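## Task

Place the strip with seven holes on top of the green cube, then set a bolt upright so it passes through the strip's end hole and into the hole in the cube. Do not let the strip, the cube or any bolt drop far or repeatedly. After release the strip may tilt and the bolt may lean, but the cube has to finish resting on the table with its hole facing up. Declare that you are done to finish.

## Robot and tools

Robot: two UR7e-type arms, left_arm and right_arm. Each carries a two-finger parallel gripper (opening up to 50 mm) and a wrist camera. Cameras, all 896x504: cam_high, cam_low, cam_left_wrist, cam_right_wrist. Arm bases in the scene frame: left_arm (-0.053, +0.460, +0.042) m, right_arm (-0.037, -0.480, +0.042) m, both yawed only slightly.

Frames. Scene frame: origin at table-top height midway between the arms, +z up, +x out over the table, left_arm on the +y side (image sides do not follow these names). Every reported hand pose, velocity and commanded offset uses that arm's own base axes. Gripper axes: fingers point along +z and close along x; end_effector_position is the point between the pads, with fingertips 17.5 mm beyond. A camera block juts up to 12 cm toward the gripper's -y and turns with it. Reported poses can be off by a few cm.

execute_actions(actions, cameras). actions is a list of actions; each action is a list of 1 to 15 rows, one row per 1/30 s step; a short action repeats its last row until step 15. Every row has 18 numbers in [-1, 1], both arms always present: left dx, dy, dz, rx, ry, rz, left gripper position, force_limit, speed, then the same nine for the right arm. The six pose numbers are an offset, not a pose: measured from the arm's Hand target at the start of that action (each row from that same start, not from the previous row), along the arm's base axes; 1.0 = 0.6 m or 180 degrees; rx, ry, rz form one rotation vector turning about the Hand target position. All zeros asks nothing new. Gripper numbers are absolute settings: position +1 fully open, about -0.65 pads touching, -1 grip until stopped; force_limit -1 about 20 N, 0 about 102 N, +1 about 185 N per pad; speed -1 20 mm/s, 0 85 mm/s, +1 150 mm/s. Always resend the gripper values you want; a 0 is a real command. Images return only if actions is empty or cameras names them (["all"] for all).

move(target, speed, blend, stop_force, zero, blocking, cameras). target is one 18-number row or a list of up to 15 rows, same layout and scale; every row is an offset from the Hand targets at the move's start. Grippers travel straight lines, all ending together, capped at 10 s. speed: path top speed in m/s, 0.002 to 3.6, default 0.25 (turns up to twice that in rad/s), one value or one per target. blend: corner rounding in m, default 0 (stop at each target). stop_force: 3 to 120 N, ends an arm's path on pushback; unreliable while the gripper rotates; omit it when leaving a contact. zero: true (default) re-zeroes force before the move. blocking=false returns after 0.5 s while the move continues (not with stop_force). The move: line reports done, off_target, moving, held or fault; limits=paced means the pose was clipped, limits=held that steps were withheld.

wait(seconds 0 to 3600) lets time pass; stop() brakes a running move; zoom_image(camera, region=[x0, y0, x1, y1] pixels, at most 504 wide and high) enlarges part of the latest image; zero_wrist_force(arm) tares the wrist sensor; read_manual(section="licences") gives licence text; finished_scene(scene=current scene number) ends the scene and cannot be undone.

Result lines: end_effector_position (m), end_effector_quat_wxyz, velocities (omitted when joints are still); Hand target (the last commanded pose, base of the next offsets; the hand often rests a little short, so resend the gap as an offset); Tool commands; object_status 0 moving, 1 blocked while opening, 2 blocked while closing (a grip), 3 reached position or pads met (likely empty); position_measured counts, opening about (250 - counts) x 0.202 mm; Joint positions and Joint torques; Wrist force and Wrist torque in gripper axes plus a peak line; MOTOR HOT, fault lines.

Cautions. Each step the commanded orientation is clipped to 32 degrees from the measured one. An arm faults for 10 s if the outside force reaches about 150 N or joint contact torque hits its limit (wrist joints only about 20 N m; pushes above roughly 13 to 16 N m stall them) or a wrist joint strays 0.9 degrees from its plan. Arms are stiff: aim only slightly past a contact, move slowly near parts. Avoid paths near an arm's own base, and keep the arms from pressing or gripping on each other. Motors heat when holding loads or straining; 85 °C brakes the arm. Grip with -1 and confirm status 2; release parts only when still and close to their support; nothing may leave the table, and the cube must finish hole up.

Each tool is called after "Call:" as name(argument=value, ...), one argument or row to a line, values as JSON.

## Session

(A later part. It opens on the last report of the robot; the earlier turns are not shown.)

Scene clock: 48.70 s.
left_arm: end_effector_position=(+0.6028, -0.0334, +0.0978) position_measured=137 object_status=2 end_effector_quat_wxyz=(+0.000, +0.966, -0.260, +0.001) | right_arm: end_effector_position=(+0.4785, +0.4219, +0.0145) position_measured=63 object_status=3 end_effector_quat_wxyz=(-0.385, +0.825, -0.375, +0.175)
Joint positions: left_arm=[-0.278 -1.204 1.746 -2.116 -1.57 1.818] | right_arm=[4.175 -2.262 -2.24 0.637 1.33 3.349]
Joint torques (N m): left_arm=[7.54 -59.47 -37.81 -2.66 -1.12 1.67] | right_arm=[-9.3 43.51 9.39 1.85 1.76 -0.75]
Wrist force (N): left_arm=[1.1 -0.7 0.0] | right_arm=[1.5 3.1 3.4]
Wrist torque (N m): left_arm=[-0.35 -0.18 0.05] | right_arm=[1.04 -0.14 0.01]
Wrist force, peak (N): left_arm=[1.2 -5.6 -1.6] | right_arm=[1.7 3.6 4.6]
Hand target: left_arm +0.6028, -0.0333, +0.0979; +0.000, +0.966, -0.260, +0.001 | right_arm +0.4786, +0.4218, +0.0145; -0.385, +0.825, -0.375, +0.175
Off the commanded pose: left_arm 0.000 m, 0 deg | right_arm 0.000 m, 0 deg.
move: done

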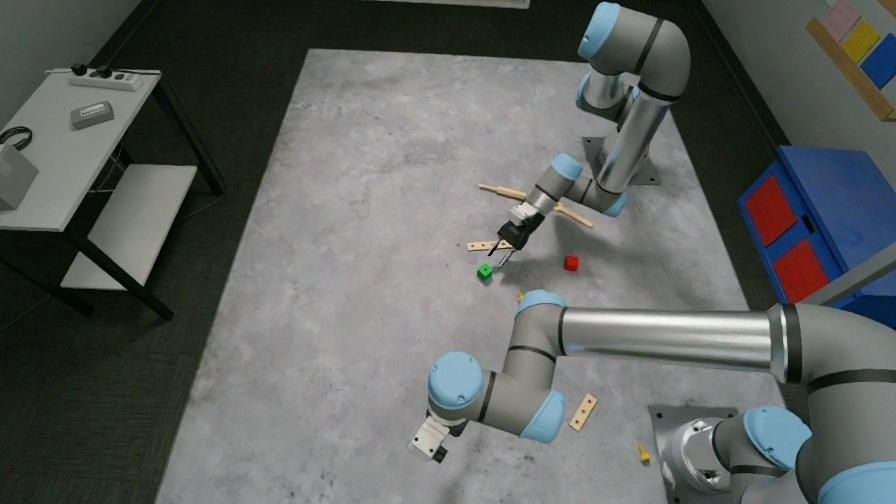

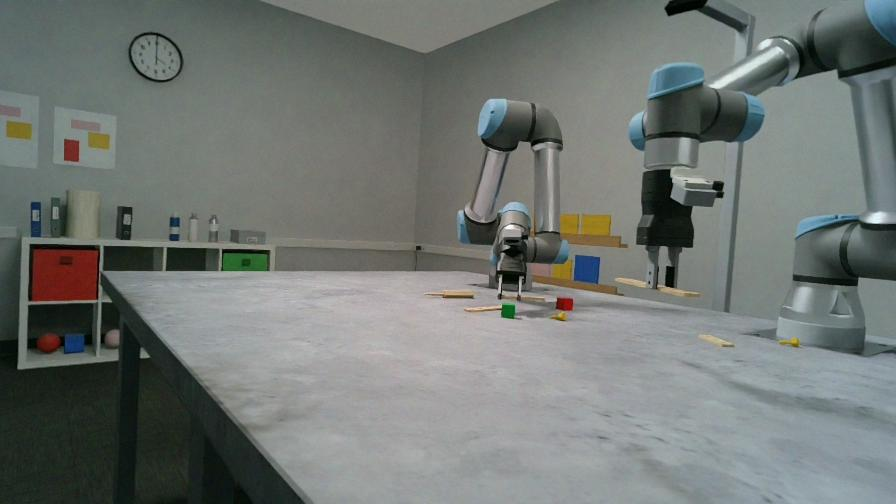

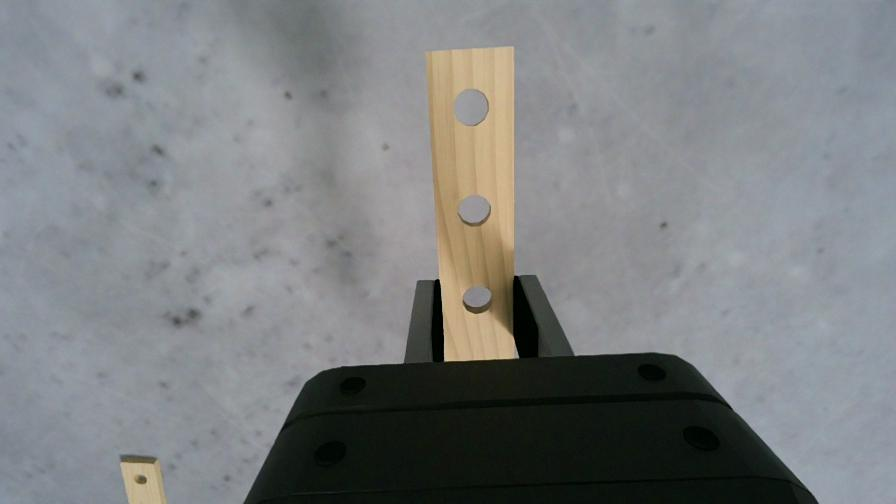

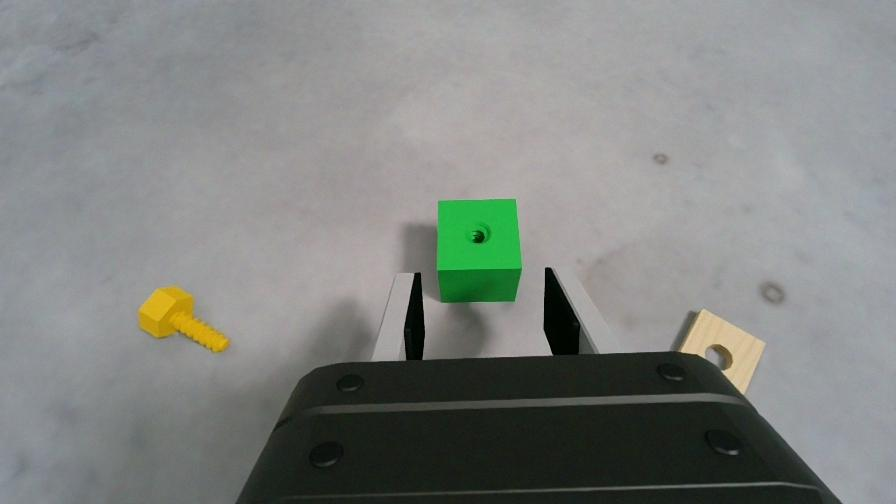

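Call:
move(
  target=[
    [0,0,0,0,0,0,-1,-0.6,-0.5,-0.0475,0.0467,0.209,0,0,0,0.6,-0.4,-0.8],
    [0,0,0,0,0,0,-1,-0.6,-0.5,-0.1228,0.2558,0.05,-0.4137,0.1343,0.2919,0.6,-0.4,-0.8],
  ],
  speed=0.4,
  blend=[0.03,0],
  cameras=["cam_right_wrist","cam_high"],
)

Call:
zoom_image(
  camera="cam_right_wrist",
  region=[380, 170, 580, 370],
)

Scene clock: 54.13 s.
left_arm: end_effector_position=(+0.6028, -0.0333, +0.0979) position_measured=137 object_status=2 end_effector_quat_wxyz=(+0.000, +0.966, -0.260, +0.001) | right_arm: end_effector_position=(+0.4049, +0.5753, +0.0445) position_measured=63 object_status=3 end_effector_quat_wxyz=(+0.215, +0.970, +0.111, +0.024)
Joint positions: left_arm=[-0.278 -1.204 1.746 -2.116 -1.57 1.818] | right_arm=[4.375 -2.386 -1.114 -1.587 1.343 2.62]
Joint torques (N m): left_arm=[8.97 -58.2 -37.15 -1.42 2.24 1.72] | right_arm=[-7.2 55.73 37.38 0.31 1.16 -0.77]
Wrist force (N): left_arm=[0.9 -0.7 0.1] | right_arm=[0.2 0.2 0.6]
Wrist torque (N m): left_arm=[-0.37 -0.14 0.06] | right_arm=[0.09 -0.06 0.15]
Wrist force, peak (N): left_arm=[1.1 -1.1 -0.3] | right_arm=[2.5 6.6 6.0]
Hand target: left_arm +0.6028, -0.0333, +0.0979; +0.000, +0.966, -0.260, +0.001 | right_arm +0.4049, +0.5753, +0.0445; +0.215, +0.970, +0.111, +0.024
Off the commanded pose: left_arm 0.000 m, 0 deg | right_arm 0.000 m, 0 deg.
move: done
Images, in order (width x height): cam_high 896x504, cam_right_wrist 896x504.

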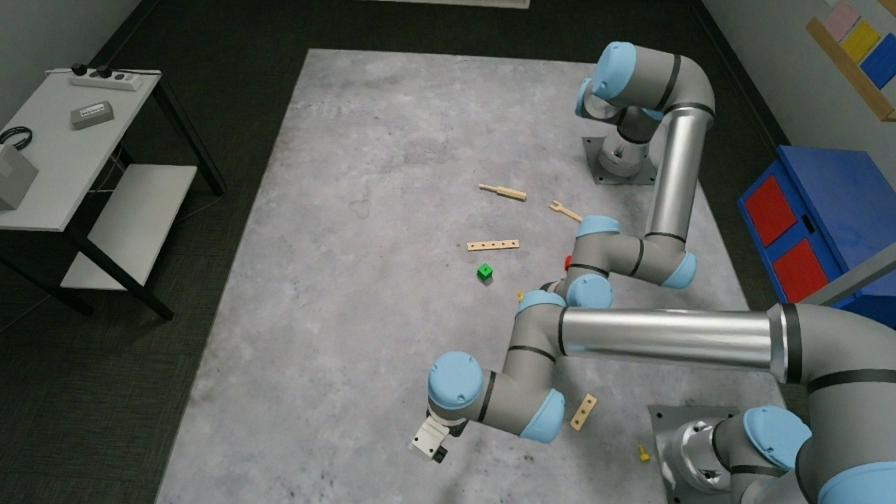

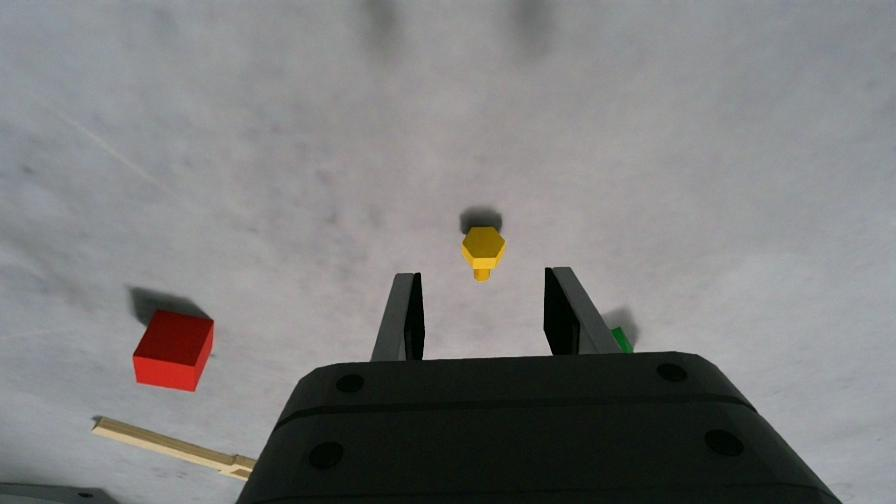

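Scaled by 2.520 from the camera's image (finer frame: 1280x720).

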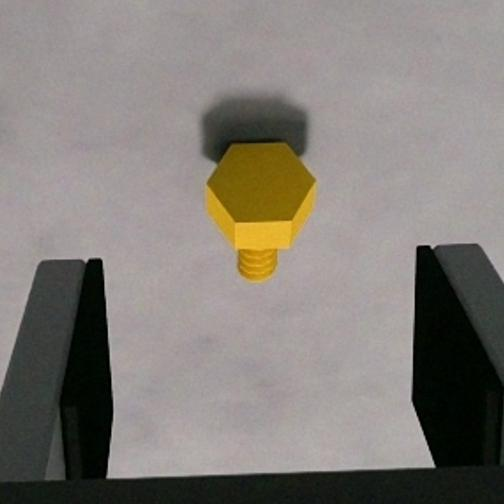

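Call:
move(
  target=[
    [0,0,0,0,0,0,-1,-0.6,-0.5,0.0168,-0.0436,-0.08,0,0,0,0.6,-0.4,-0.8],
    [0,0,0,0,0,0,-1,-0.6,-0.5,0.0203,-0.055,-0.1033,0,0,0,0.6,-0.4,-0.8],
  ],
  speed=[0.15,0.03],
  stop_force=8,
  cameras=["cam_right_wrist"],
)

Call:
zoom_image(
  camera="cam_right_wrist",
  region=[380, 220, 580, 370],
)

Scene clock: 58.23 s.
left_arm: end_effector_position=(+0.6028, -0.0333, +0.0979) position_measured=137 object_status=2 end_effector_quat_wxyz=(+0.000, +0.966, -0.260, +0.001) | right_arm: end_effector_position=(+0.4171, +0.5423, -0.0175) position_measured=63 object_status=3 end_effector_quat_wxyz=(+0.215, +0.970, +0.111, +0.024)
Joint positions: left_arm=[-0.278 -1.204 1.746 -2.116 -1.57 1.818] | right_arm=[4.345 -2.402 -1.263 -1.417 1.332 2.591]
Joint torques (N m): left_arm=[7.9 -57.18 -36.63 -1.66 2.25 1.41] | right_arm=[6.61 72.07 35.67 0.46 0.81 1.15]
Wrist force (N): left_arm=[0.8 -0.7 -0.3] | right_arm=[0.0 0.1 0.9]
Wrist torque (N m): left_arm=[-0.36 -0.13 0.06] | right_arm=[0.08 -0.01 0.15]
Wrist force, peak (N): left_arm=[1.3 -1.1 -0.1] | right_arm=[0.1 0.2 2.5]
Hand target: left_arm +0.6028, -0.0333, +0.0979; +0.000, +0.966, -0.260, +0.001 | right_arm +0.4171, +0.5423, -0.0175; +0.215, +0.970, +0.111, +0.024
Off the commanded pose: left_arm 0.000 m, 0 deg | right_arm 0.000 m, 0 deg.
move: done

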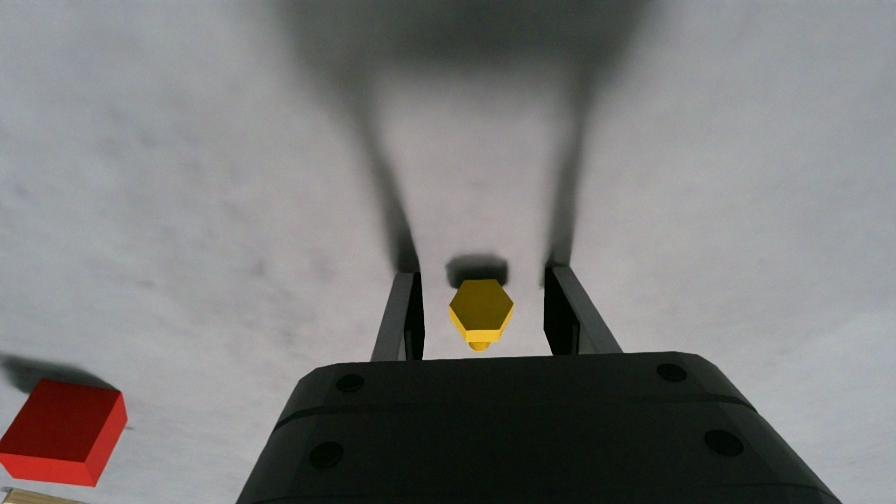

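Scaled by 2.520 from the camera's image (finer frame: 1280x720).

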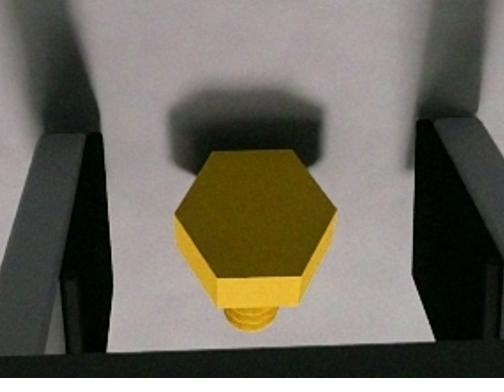

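Call:
execute_actions(
  actions=[
    [[0,0,0,0,0,0,-1,-0.6,-0.5,0,0,-0.0013,0,0,0,-1,-0.6,-0.8]],
    [[0,0,0,0,0,0,-1,-0.6,-0.5,0,0,0,0,0,0,-1,-0.6,-0.8]],
    [[0,0,0,0,0,0,-1,-0.6,-0.5,0,0,0,0,0,0,-1,-0.6,-0.8]],
  ],
  cameras=["cam_right_wrist"],
)

Call:
zoom_image(
  camera="cam_right_wrist",
  region=[380, 220, 580, 370],
)

Scene clock: 60.53 s.
left_arm: end_effector_position=(+0.6028, -0.0333, +0.0979) position_measured=137 object_status=2 end_effector_quat_wxyz=(+0.000, +0.966, -0.260, +0.001) | right_arm: end_effector_position=(+0.4171, +0.5423, -0.0183) position_measured=163 object_status=2 end_effector_quat_wxyz=(+0.215, +0.970, +0.111, +0.024)
Joint positions: left_arm=[-0.278 -1.204 1.746 -2.116 -1.57 1.818] | right_arm=[4.345 -2.402 -1.263 -1.415 1.332 2.591]
Joint torques (N m): left_arm=[8.34 -55.88 -36.4 -1.44 1.9 1.37] | right_arm=[6.56 51.74 17.08 0.76 1.37 0.85]
Wrist force (N): left_arm=[0.8 -0.9 -0.2] | right_arm=[0.0 0.1 0.9]
Wrist torque (N m): left_arm=[-0.40 -0.13 0.05] | right_arm=[0.08 -0.01 0.15]
Wrist force, peak (N): left_arm=[1.2 -0.9 -0.1] | right_arm=[0.1 0.1 1.1]
Hand target: left_arm +0.6028, -0.0333, +0.0979; +0.000, +0.966, -0.260, +0.001 | right_arm +0.4171, +0.5423, -0.0183; +0.215, +0.970, +0.111, +0.024
Off the commanded pose: left_arm 0.000 m, 0 deg | right_arm 0.000 m, 0 deg.

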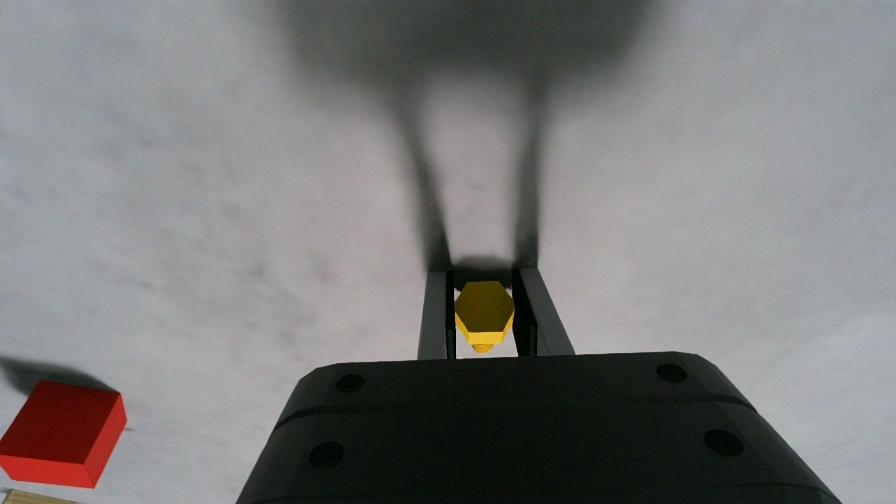

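Scaled by 2.520 from the camera's image (finer frame: 1280x720).

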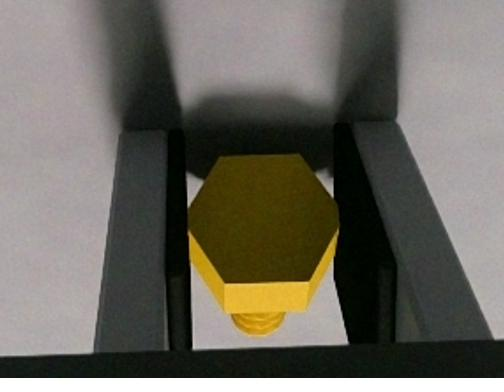

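Call:
move(
  target=[
    [0,0,0,0,0,0,-1,-0.6,-0.5,0,0,0.2,0,0,0,-1,-0.6,-0.8],
    [0,0,0,0,0,0,-1,-0.6,-0.5,0.0048,-0.3038,0.2305,0.4354,-0.1413,-0.286,-1,-0.6,-0.8],
    [-0.0063,-0.671,0.0035,0,0,0.1672,-1,-0.6,-0.5,0.0048,-0.3038,0.2305,0.4354,-0.1413,-0.286,-1,-0.6,-0.8],
  ],
  speed=[0.3,0.5,0.5],
  blend=[0.03,0,0],
  cameras=["all"],
)

Call:
zoom_image(
  camera="cam_left_wrist",
  region=[150, 150, 400, 350],
)

Call:
zoom_image(
  camera="cam_right_wrist",
  region=[380, 220, 580, 370],
)

Call:
zoom_image(
  camera="cam_low",
  region=[420, 160, 620, 340],
)

Scene clock: 71.87 s.
left_arm: end_effector_position=(+0.5991, -0.4358, +0.1001) position_measured=137 object_status=2 end_effector_quat_wxyz=(-0.001, +1.000, +0.000, +0.001) | right_arm: end_effector_position=(+0.4199, +0.3600, +0.1200) position_measured=163 object_status=2 end_effector_quat_wxyz=(-0.413, +0.811, -0.369, +0.188)
Joint positions: left_arm=[-0.811 -0.907 1.268 -1.932 -1.568 0.76] | right_arm=[4.244 -1.887 -2.507 0.587 1.262 3.376]
Joint torques (N m): left_arm=[-10.53 -52.31 -37.76 -4.53 -0.83 -2.09] | right_arm=[-9.63 17.64 4.59 6.82 -2.72 1.03]
Wrist force (N): left_arm=[0.7 -0.8 0.1] | right_arm=[1.5 3.2 3.6]
Wrist torque (N m): left_arm=[-0.37 -0.13 0.14] | right_arm=[1.09 -0.10 0.01]
Wrist force, peak (N): left_arm=[-1.1 -5.4 0.0] | right_arm=[1.9 4.1 3.7]
Hand target: left_arm +0.5990, -0.4359, +0.1000; -0.001, +1.000, +0.000, +0.001 | right_arm +0.4199, +0.3600, +0.1200; -0.413, +0.811, -0.369, +0.188
Off the commanded pose: left_arm 0.000 m, 0 deg | right_arm 0.000 m, 0 deg.
move: done

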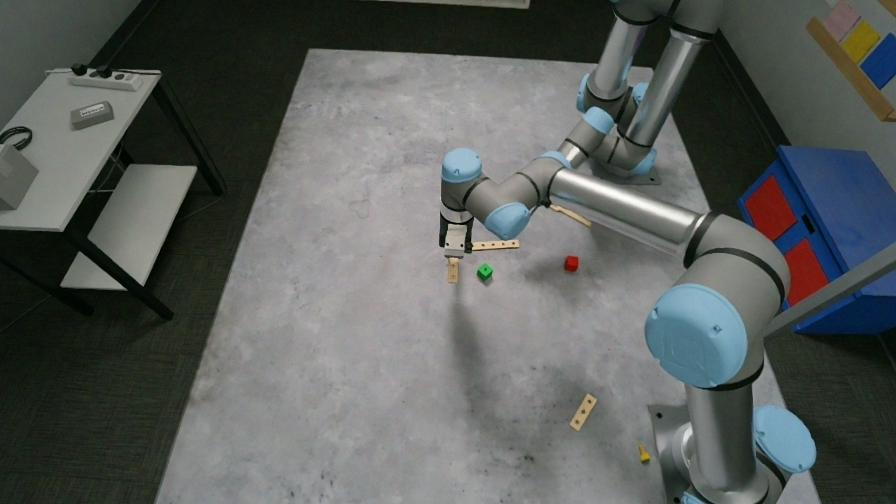

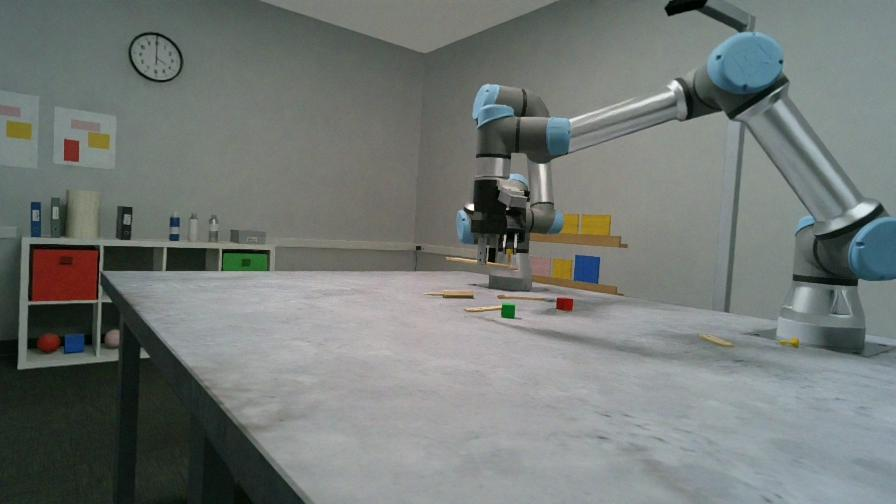

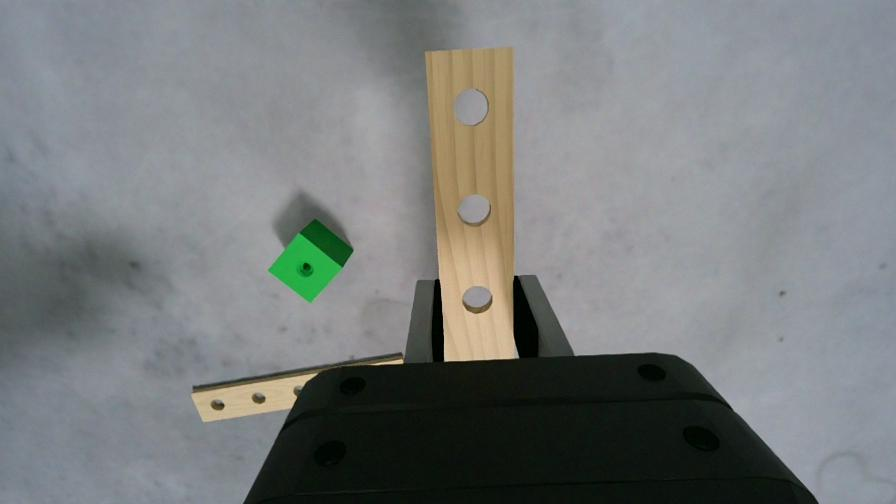

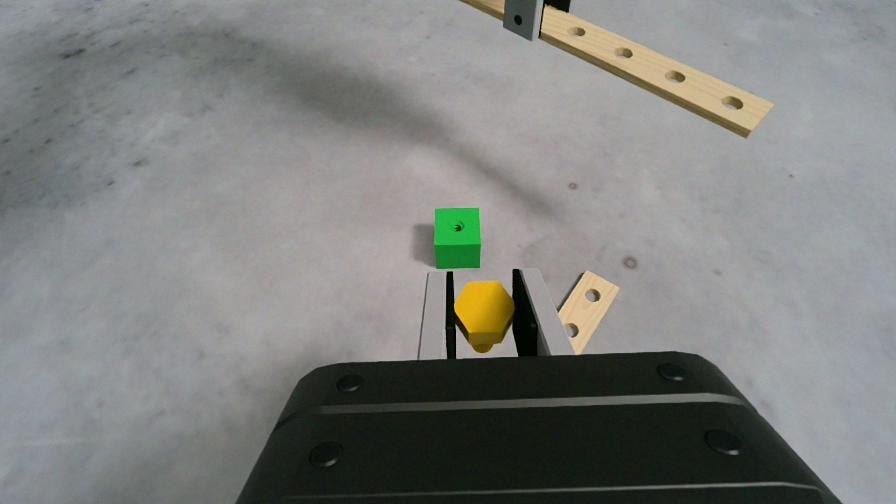

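Scaled by 2.016 from the camera's image (finer frame: 1280x720).

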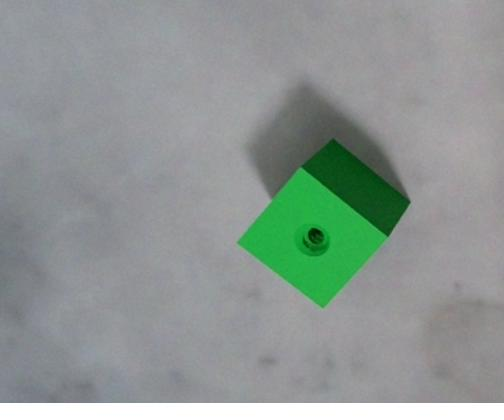

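Scaled by 2.520 from the camera's image (finer frame: 1280x720).

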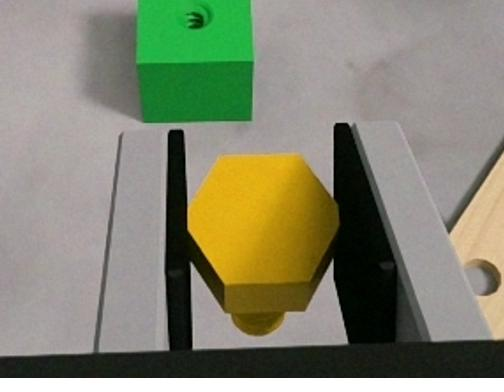

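Scaled by 2.520 from the camera's image (finer frame: 1280x720).

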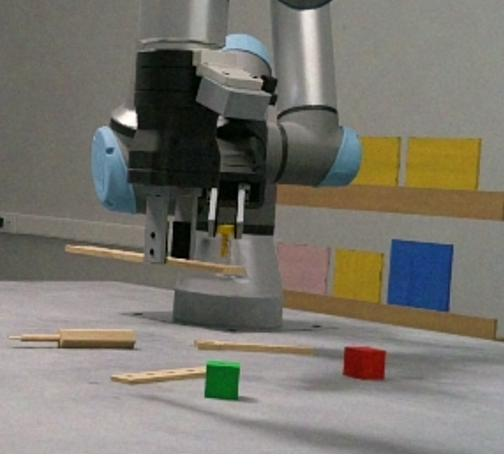

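Call:
move(
  target=[
    [-0.1493,0.1573,0,0,0,0,-1,-0.6,-0.5,0,0,0,0,0,0,-1,-0.6,-0.8],
    [-0.1493,0.1573,-0.1467,0,0,0,-1,-0.6,-0.5,0,0,0,0,0,0,-1,-0.6,-0.8],
  ],
  speed=[0.3,0.15],
  blend=[0.01,0],
  cameras=["all"],
)

Call:
zoom_image(
  camera="cam_right_wrist",
  region=[380, 150, 580, 300],
)

Call:
zoom_image(
  camera="cam_low",
  region=[420, 160, 620, 340],
)

Scene clock: 75.23 s.
left_arm: end_effector_position=(+0.5094, -0.3415, +0.0120) position_measured=137 object_status=2 end_effector_quat_wxyz=(-0.001, +1.000, +0.000, +0.001) | right_arm: end_effector_position=(+0.4199, +0.3600, +0.1200) position_measured=163 object_status=2 end_effector_quat_wxyz=(-0.413, +0.811, -0.369, +0.188)
Joint positions: left_arm=[-0.811 -1.061 1.795 -2.304 -1.568 0.76] | right_arm=[4.244 -1.887 -2.507 0.587 1.262 3.376]
Joint torques (N m): left_arm=[-5.07 -48.11 -28.51 -5.45 1.89 -0.38] | right_arm=[-9.12 17.54 3.92 5.8 -2.48 0.9]
Wrist force (N): left_arm=[1.1 -1.0 -0.1] | right_arm=[1.5 3.3 3.6]
Wrist torque (N m): left_arm=[-0.40 -0.17 0.14] | right_arm=[1.09 -0.09 0.01]
Wrist force, peak (N): left_arm=[-1.6 -3.9 -1.7] | right_arm=[1.5 3.5 3.7]
Hand target: left_arm +0.5095, -0.3415, +0.0120; -0.001, +1.000, +0.000, +0.001 | right_arm +0.4199, +0.3600, +0.1200; -0.413, +0.811, -0.369, +0.188
Off the commanded pose: left_arm 0.000 m, 0 deg | right_arm 0.000 m, 0 deg.
move: done

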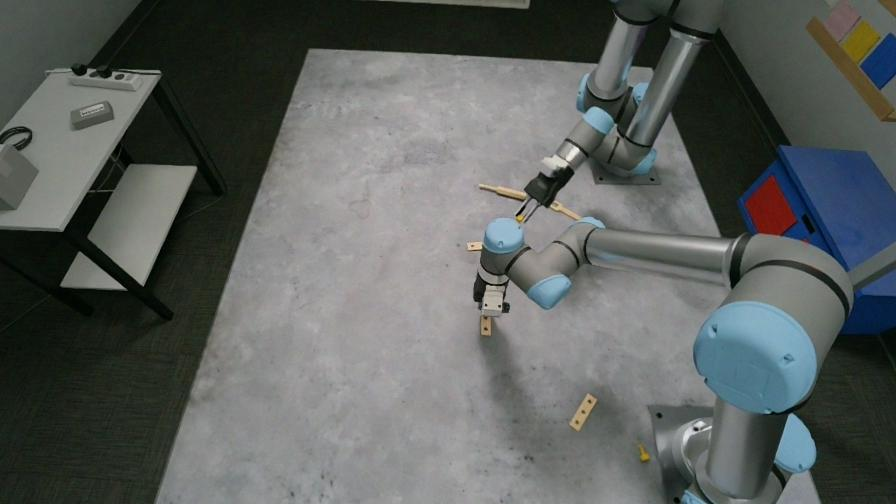

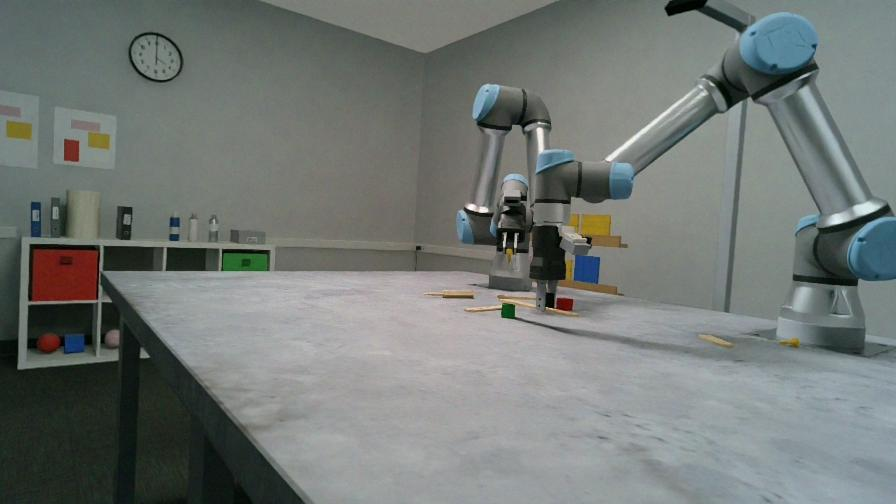

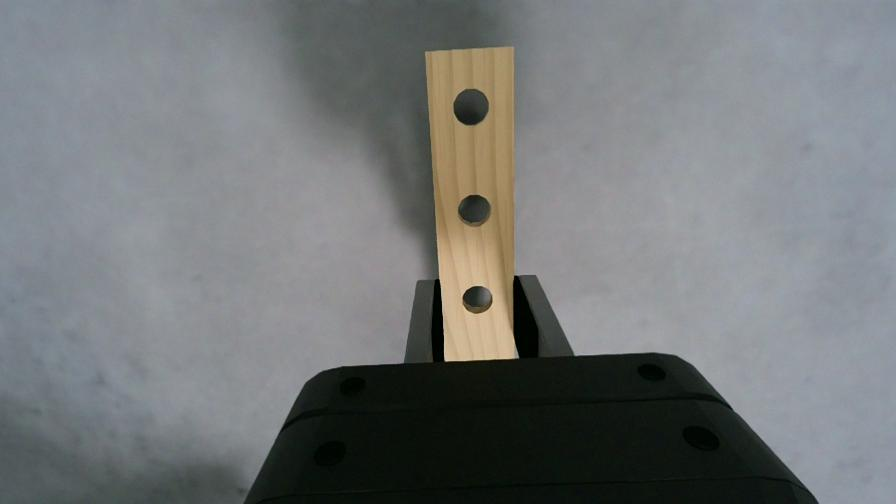

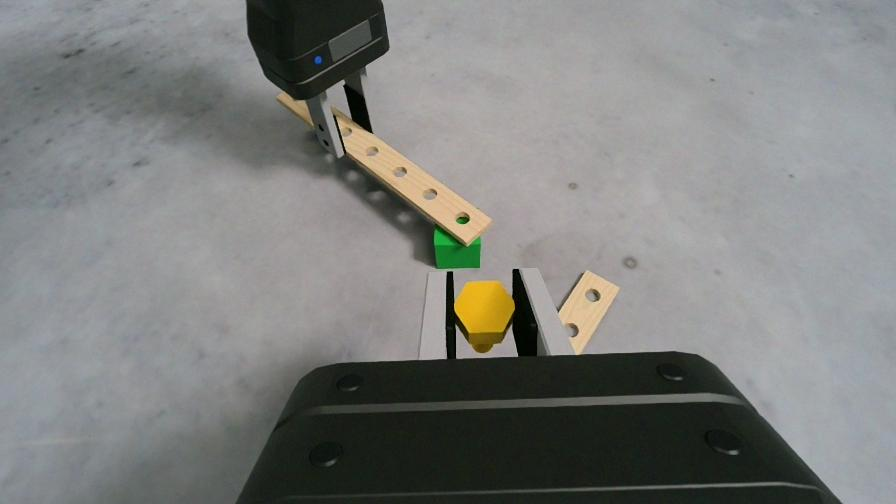

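Scaled by 2.520 from the camera's image (finer frame: 1280x720).

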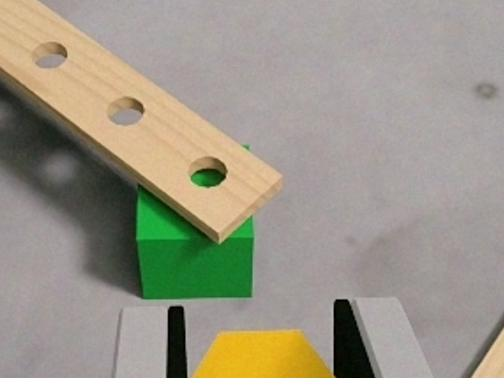

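Scaled by 2.520 from the camera's image (finer frame: 1280x720).

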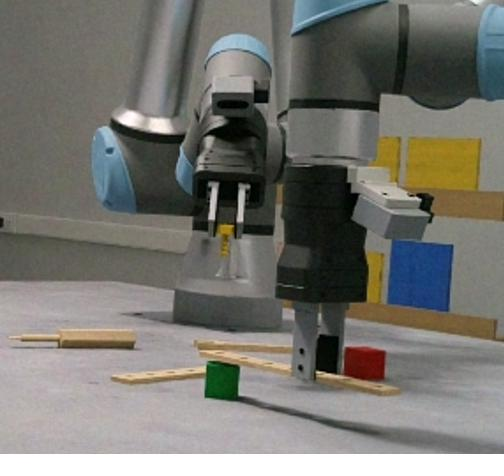

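Call:
move(
  target=[
    [-0.0025,0.0033,0,0,0,0,-1,-0.6,-0.5,0,0,0,0,0,0,-1,-0.6,-0.8],
    [-0.0025,0.0033,-0.012,0,0,0,-1,-0.6,-0.5,0,0,0,0,0,0,-1,-0.6,-0.8],
  ],
  speed=[0.03,0.015],
  stop_force=4,
  cameras=["cam_right_wrist","cam_left_wrist"],
)

Call:
zoom_image(
  camera="cam_right_wrist",
  region=[420, 190, 500, 250],
)

Scene clock: 78.17 s.
left_arm: end_effector_position=(+0.5080, -0.3396, +0.0048) position_measured=137 object_status=2 end_effector_quat_wxyz=(-0.001, +1.000, +0.000, +0.001) | right_arm: end_effector_position=(+0.4199, +0.3600, +0.1200) position_measured=163 object_status=2 end_effector_quat_wxyz=(-0.413, +0.811, -0.369, +0.188)
Joint positions: left_arm=[-0.81 -1.054 1.807 -2.324 -1.568 0.761] | right_arm=[4.244 -1.887 -2.507 0.587 1.262 3.376]
Joint torques (N m): left_arm=[1.8 -60.66 -31.44 -0.79 1.79 -0.45] | right_arm=[-9.33 17.41 4.35 5 -2.51 0.93]
Wrist force (N): left_arm=[1.2 -1.6 -4.3] | right_arm=[1.5 3.2 3.6]
Wrist torque (N m): left_arm=[-0.82 -0.17 0.13] | right_arm=[1.08 -0.10 0.00]
Wrist force, peak (N): left_arm=[0.9 -2.0 -4.7] | right_arm=[1.6 3.4 3.8]
Hand target: left_arm +0.5080, -0.3396, +0.0048; -0.001, +1.000, +0.000, +0.001 | right_arm +0.4199, +0.3600, +0.1200; -0.413, +0.811, -0.369, +0.188
Off the commanded pose: left_arm 0.000 m, 0 deg | right_arm 0.000 m, 0 deg.
move: contact (left_arm)
Images, in order (width x height): cam_left_wrist 896x504, cam_right_wrist 896x504.

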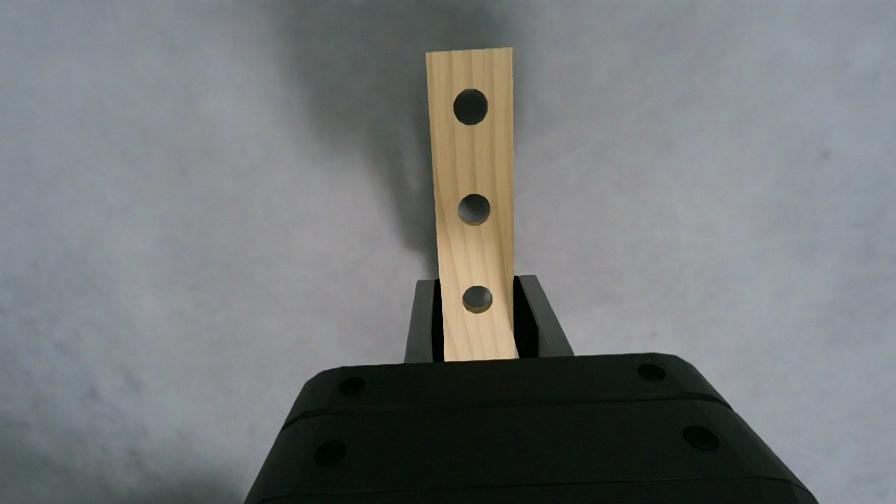

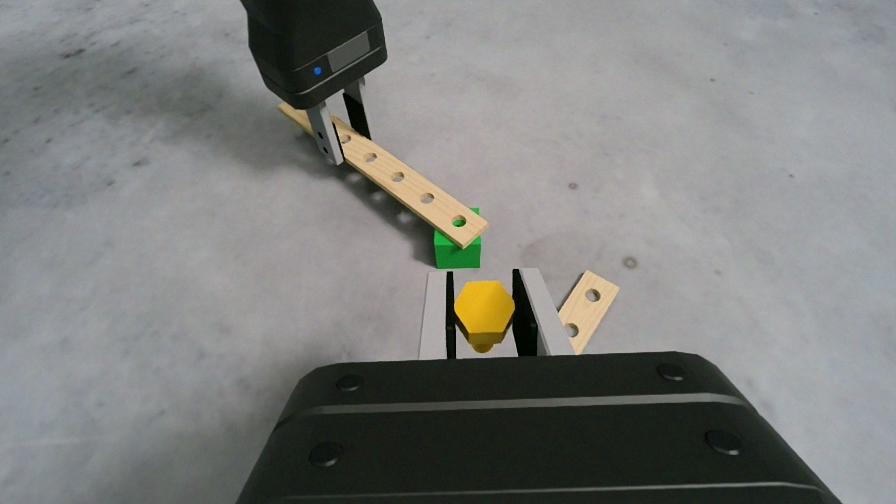

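Scaled by 6.300 from the camera's image (finer frame: 1280x720).

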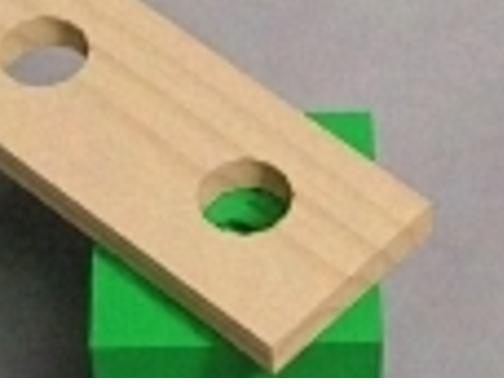

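Call:
move(
  target=[0,0,0,0,0,0,-1,-0.6,-0.5,0.0797,0.0888,-0.125,0,0,0,-1,-0.6,-0.8],
  speed=0.2,
  cameras=["cam_right_wrist","cam_low"],
)

Call:
zoom_image(
  camera="cam_right_wrist",
  region=[400, 130, 520, 220],
)

Call:
zoom_image(
  camera="cam_low",
  region=[450, 230, 570, 330],
)

Scene clock: 81.73 s.
left_arm: end_effector_position=(+0.5080, -0.3396, +0.0048) position_measured=137 object_status=2 end_effector_quat_wxyz=(-0.001, +1.000, +0.000, +0.001) | right_arm: end_effector_position=(+0.4677, +0.4132, +0.0450) position_measured=163 object_status=2 end_effector_quat_wxyz=(-0.413, +0.811, -0.369, +0.188)
Joint positions: left_arm=[-0.81 -1.054 1.807 -2.324 -1.568 0.761] | right_arm=[4.196 -2.213 -2.302 0.716 1.299 3.345]
Joint torques (N m): left_arm=[1.75 -60.32 -32.13 -1.09 1.99 -0.54] | right_arm=[7.05 28.95 21.2 2.39 -2.81 1.09]
Wrist force (N): left_arm=[1.0 -1.5 -4.2] | right_arm=[1.2 3.1 3.2]
Wrist torque (N m): left_arm=[-0.81 -0.14 0.13] | right_arm=[1.05 -0.11 0.12]
Wrist force, peak (N): left_arm=[1.0 -1.9 -4.5] | right_arm=[1.0 3.9 6.3]
Hand target: left_arm +0.5080, -0.3396, +0.0048; -0.001, +1.000, +0.000, +0.001 | right_arm +0.4678, +0.4133, +0.0450; -0.413, +0.811, -0.369, +0.188
Off the commanded pose: left_arm 0.000 m, 0 deg | right_arm 0.000 m, 0 deg.
move: done
Images, in order (width x height): cam_low 896x504, cam_right_wrist 896x504.

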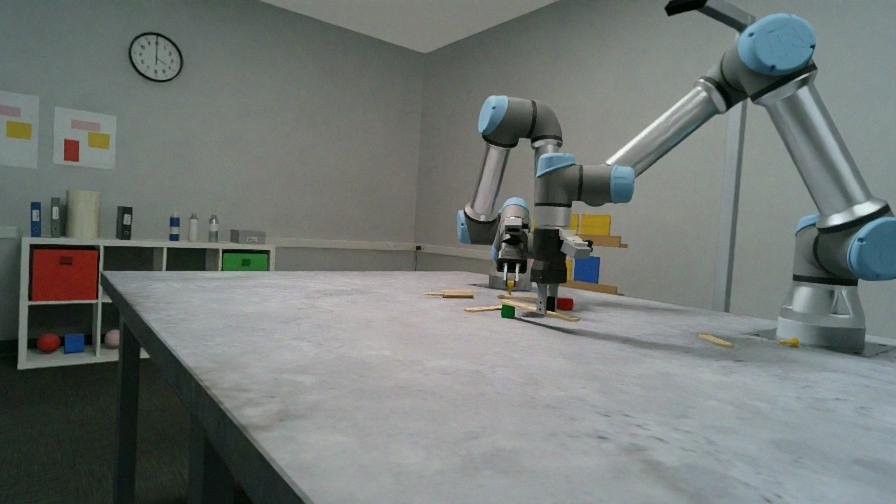

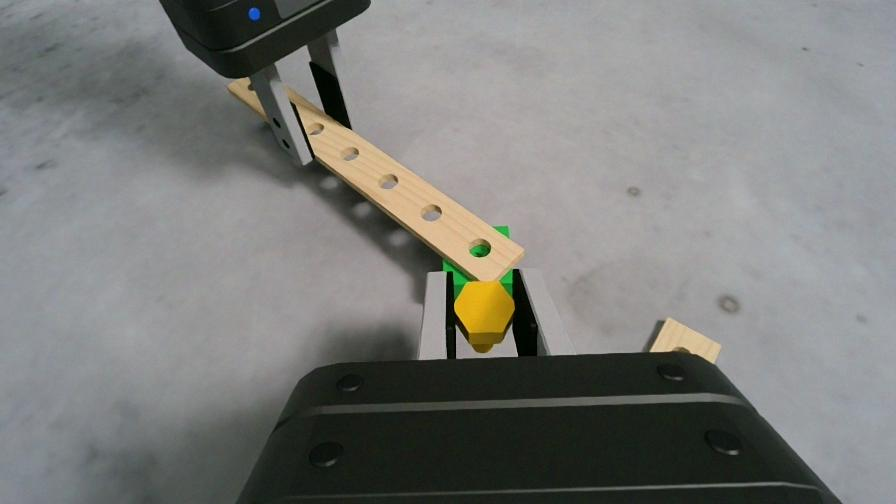

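Scaled by 4.200 from the camera's image (finer frame: 1280x720).

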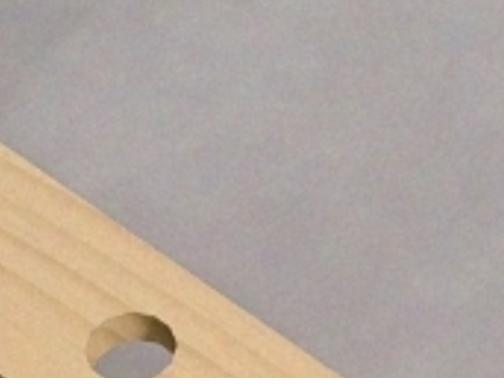

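Scaled by 4.200 from the camera's image (finer frame: 1280x720).

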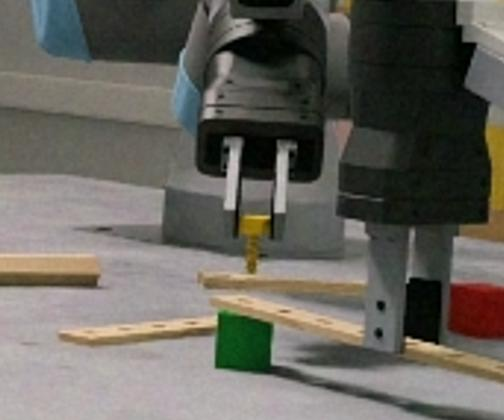

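Call:
move(
  target=[0,0,0,0,0,0,-1,-0.6,-0.5,0.0638,0.0554,-0.0133,0,0,0,-1,-0.6,-0.8],
  speed=0.1,
)

Call:
move(
  target=[0,0,0,0,0,0,-1,-0.6,-0.5,0,0,-0.0342,0,0,0,-1,-0.6,-0.8],
  speed=0.015,
  stop_force=4,
  cameras=["all"],
)

Call:
zoom_image(
  camera="cam_low",
  region=[450, 230, 570, 330],
)

Call:
zoom_image(
  camera="cam_right_wrist",
  region=[380, 220, 580, 370],
)

Scene clock: 84.03 s.
left_arm: end_effector_position=(+0.5080, -0.3396, +0.0048) position_measured=137 object_status=2 end_effector_quat_wxyz=(-0.001, +1.000, +0.000, +0.001) | right_arm: end_effector_position=(+0.5060, +0.4464, +0.0370) position_measured=163 object_status=2 end_effector_quat_wxyz=(-0.413, +0.811, -0.369, +0.188)
Joint positions: left_arm=[-0.81 -1.054 1.807 -2.324 -1.568 0.761] | right_arm=[4.158 -2.275 -2.153 0.635 1.33 3.321]
Joint torques (N m): left_arm=[1.8 -60.74 -31.35 -1.27 1.97 -0.7] | right_arm=[8.08 49.37 20.61 5.9 -2.65 1.19]
Wrist force (N): left_arm=[1.2 -1.5 -4.4] | right_arm=[1.4 3.5 3.1]
Wrist torque (N m): left_arm=[-0.81 -0.18 0.13] | right_arm=[1.12 -0.17 0.10]
Wrist force, peak (N): left_arm=[1.4 -1.6 -4.6] | right_arm=[1.6 4.0 3.6]
Hand target: left_arm +0.5080, -0.3396, +0.0048; -0.001, +1.000, +0.000, +0.001 | right_arm +0.5060, +0.4466, +0.0371; -0.413, +0.811, -0.369, +0.188
Off the commanded pose: left_arm 0.000 m, 0 deg | right_arm 0.000 m, 0 deg.
move: done

Scene clock: 85.07 s.
left_arm: end_effector_position=(+0.5080, -0.3396, +0.0048) position_measured=137 object_status=2 end_effector_quat_wxyz=(-0.001, +1.000, +0.000, +0.001) | right_arm: end_effector_position=(+0.5060, +0.4465, +0.0351) position_measured=163 object_status=2 end_effector_quat_wxyz=(-0.413, +0.811, -0.369, +0.188)
Joint positions: left_arm=[-0.81 -1.054 1.807 -2.324 -1.568 0.761] | right_arm=[4.158 -2.28 -2.152 0.64 1.329 3.321]
Joint torques (N m): left_arm=[2.21 -56.69 -31.46 -1.35 1.97 -0.63] | right_arm=[3.79 43.21 2.31 6 1.51 1.1]
Wrist force (N): left_arm=[0.8 -1.5 -4.8] | right_arm=[0.3 0.6 1.0]
Wrist torque (N m): left_arm=[-0.82 -0.16 0.14] | right_arm=[1.12 -0.10 0.12]
Wrist force, peak (N): left_arm=[0.3 -3.9 -6.1] | right_arm=[1.8 -8.1 -5.9]
Hand target: left_arm +0.5080, -0.3396, +0.0048; -0.001, +1.000, +0.000, +0.001 | right_arm +0.5060, +0.4465, +0.0351; -0.413, +0.811, -0.369, +0.188 (not the last commanded pose)
Off the commanded pose: left_arm 0.000 m, 0 deg | right_arm 0.019 m, 0 deg.
move: contact (right_arm)

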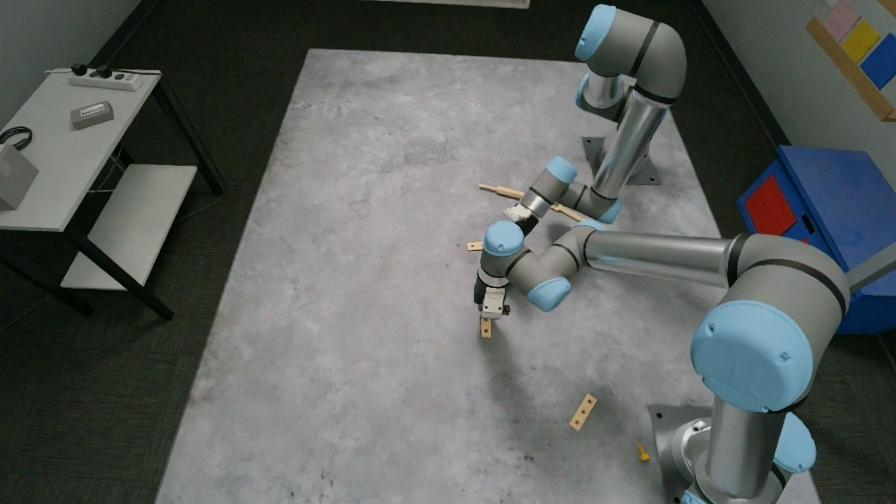

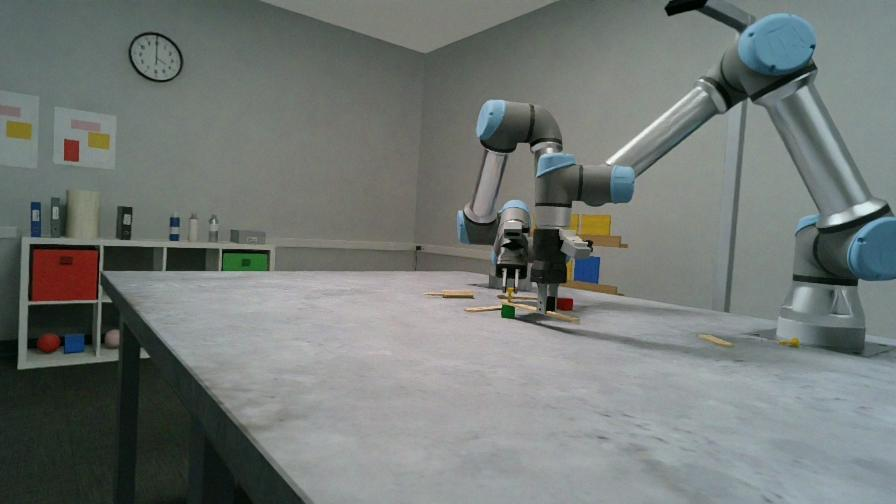

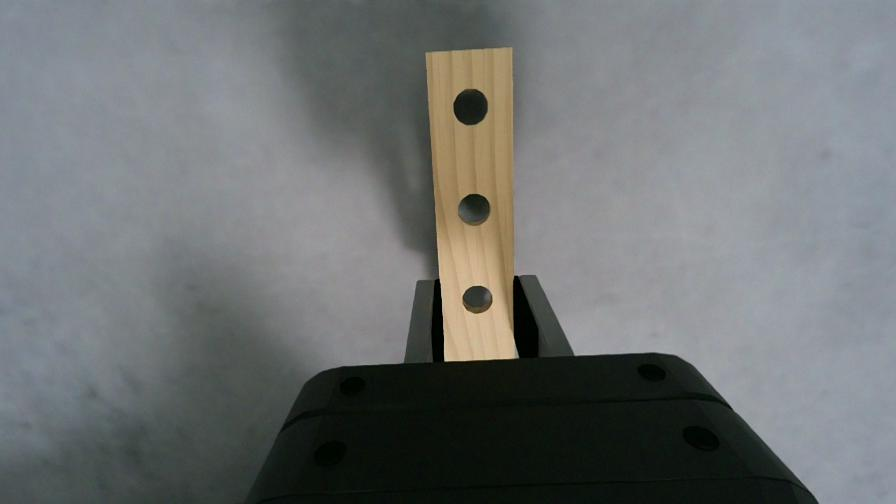

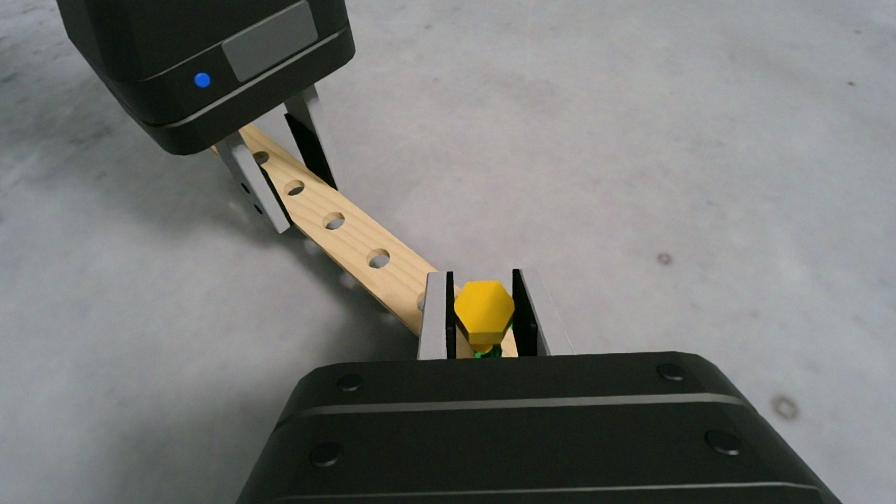

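Scaled by 4.200 from the camera's image (finer frame: 1280x720).

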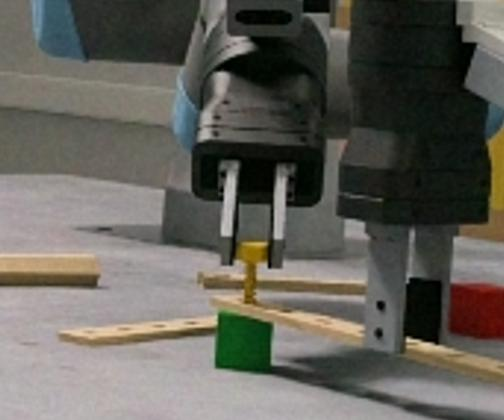

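Scaled by 2.520 from the camera's image (finer frame: 1280x720).

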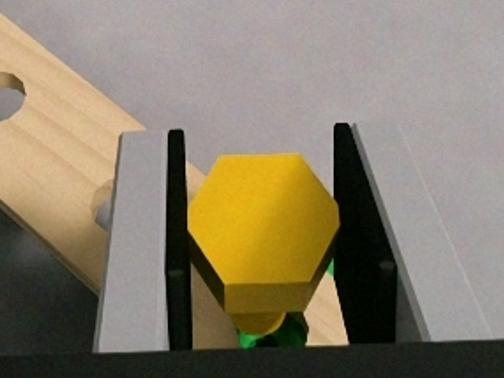

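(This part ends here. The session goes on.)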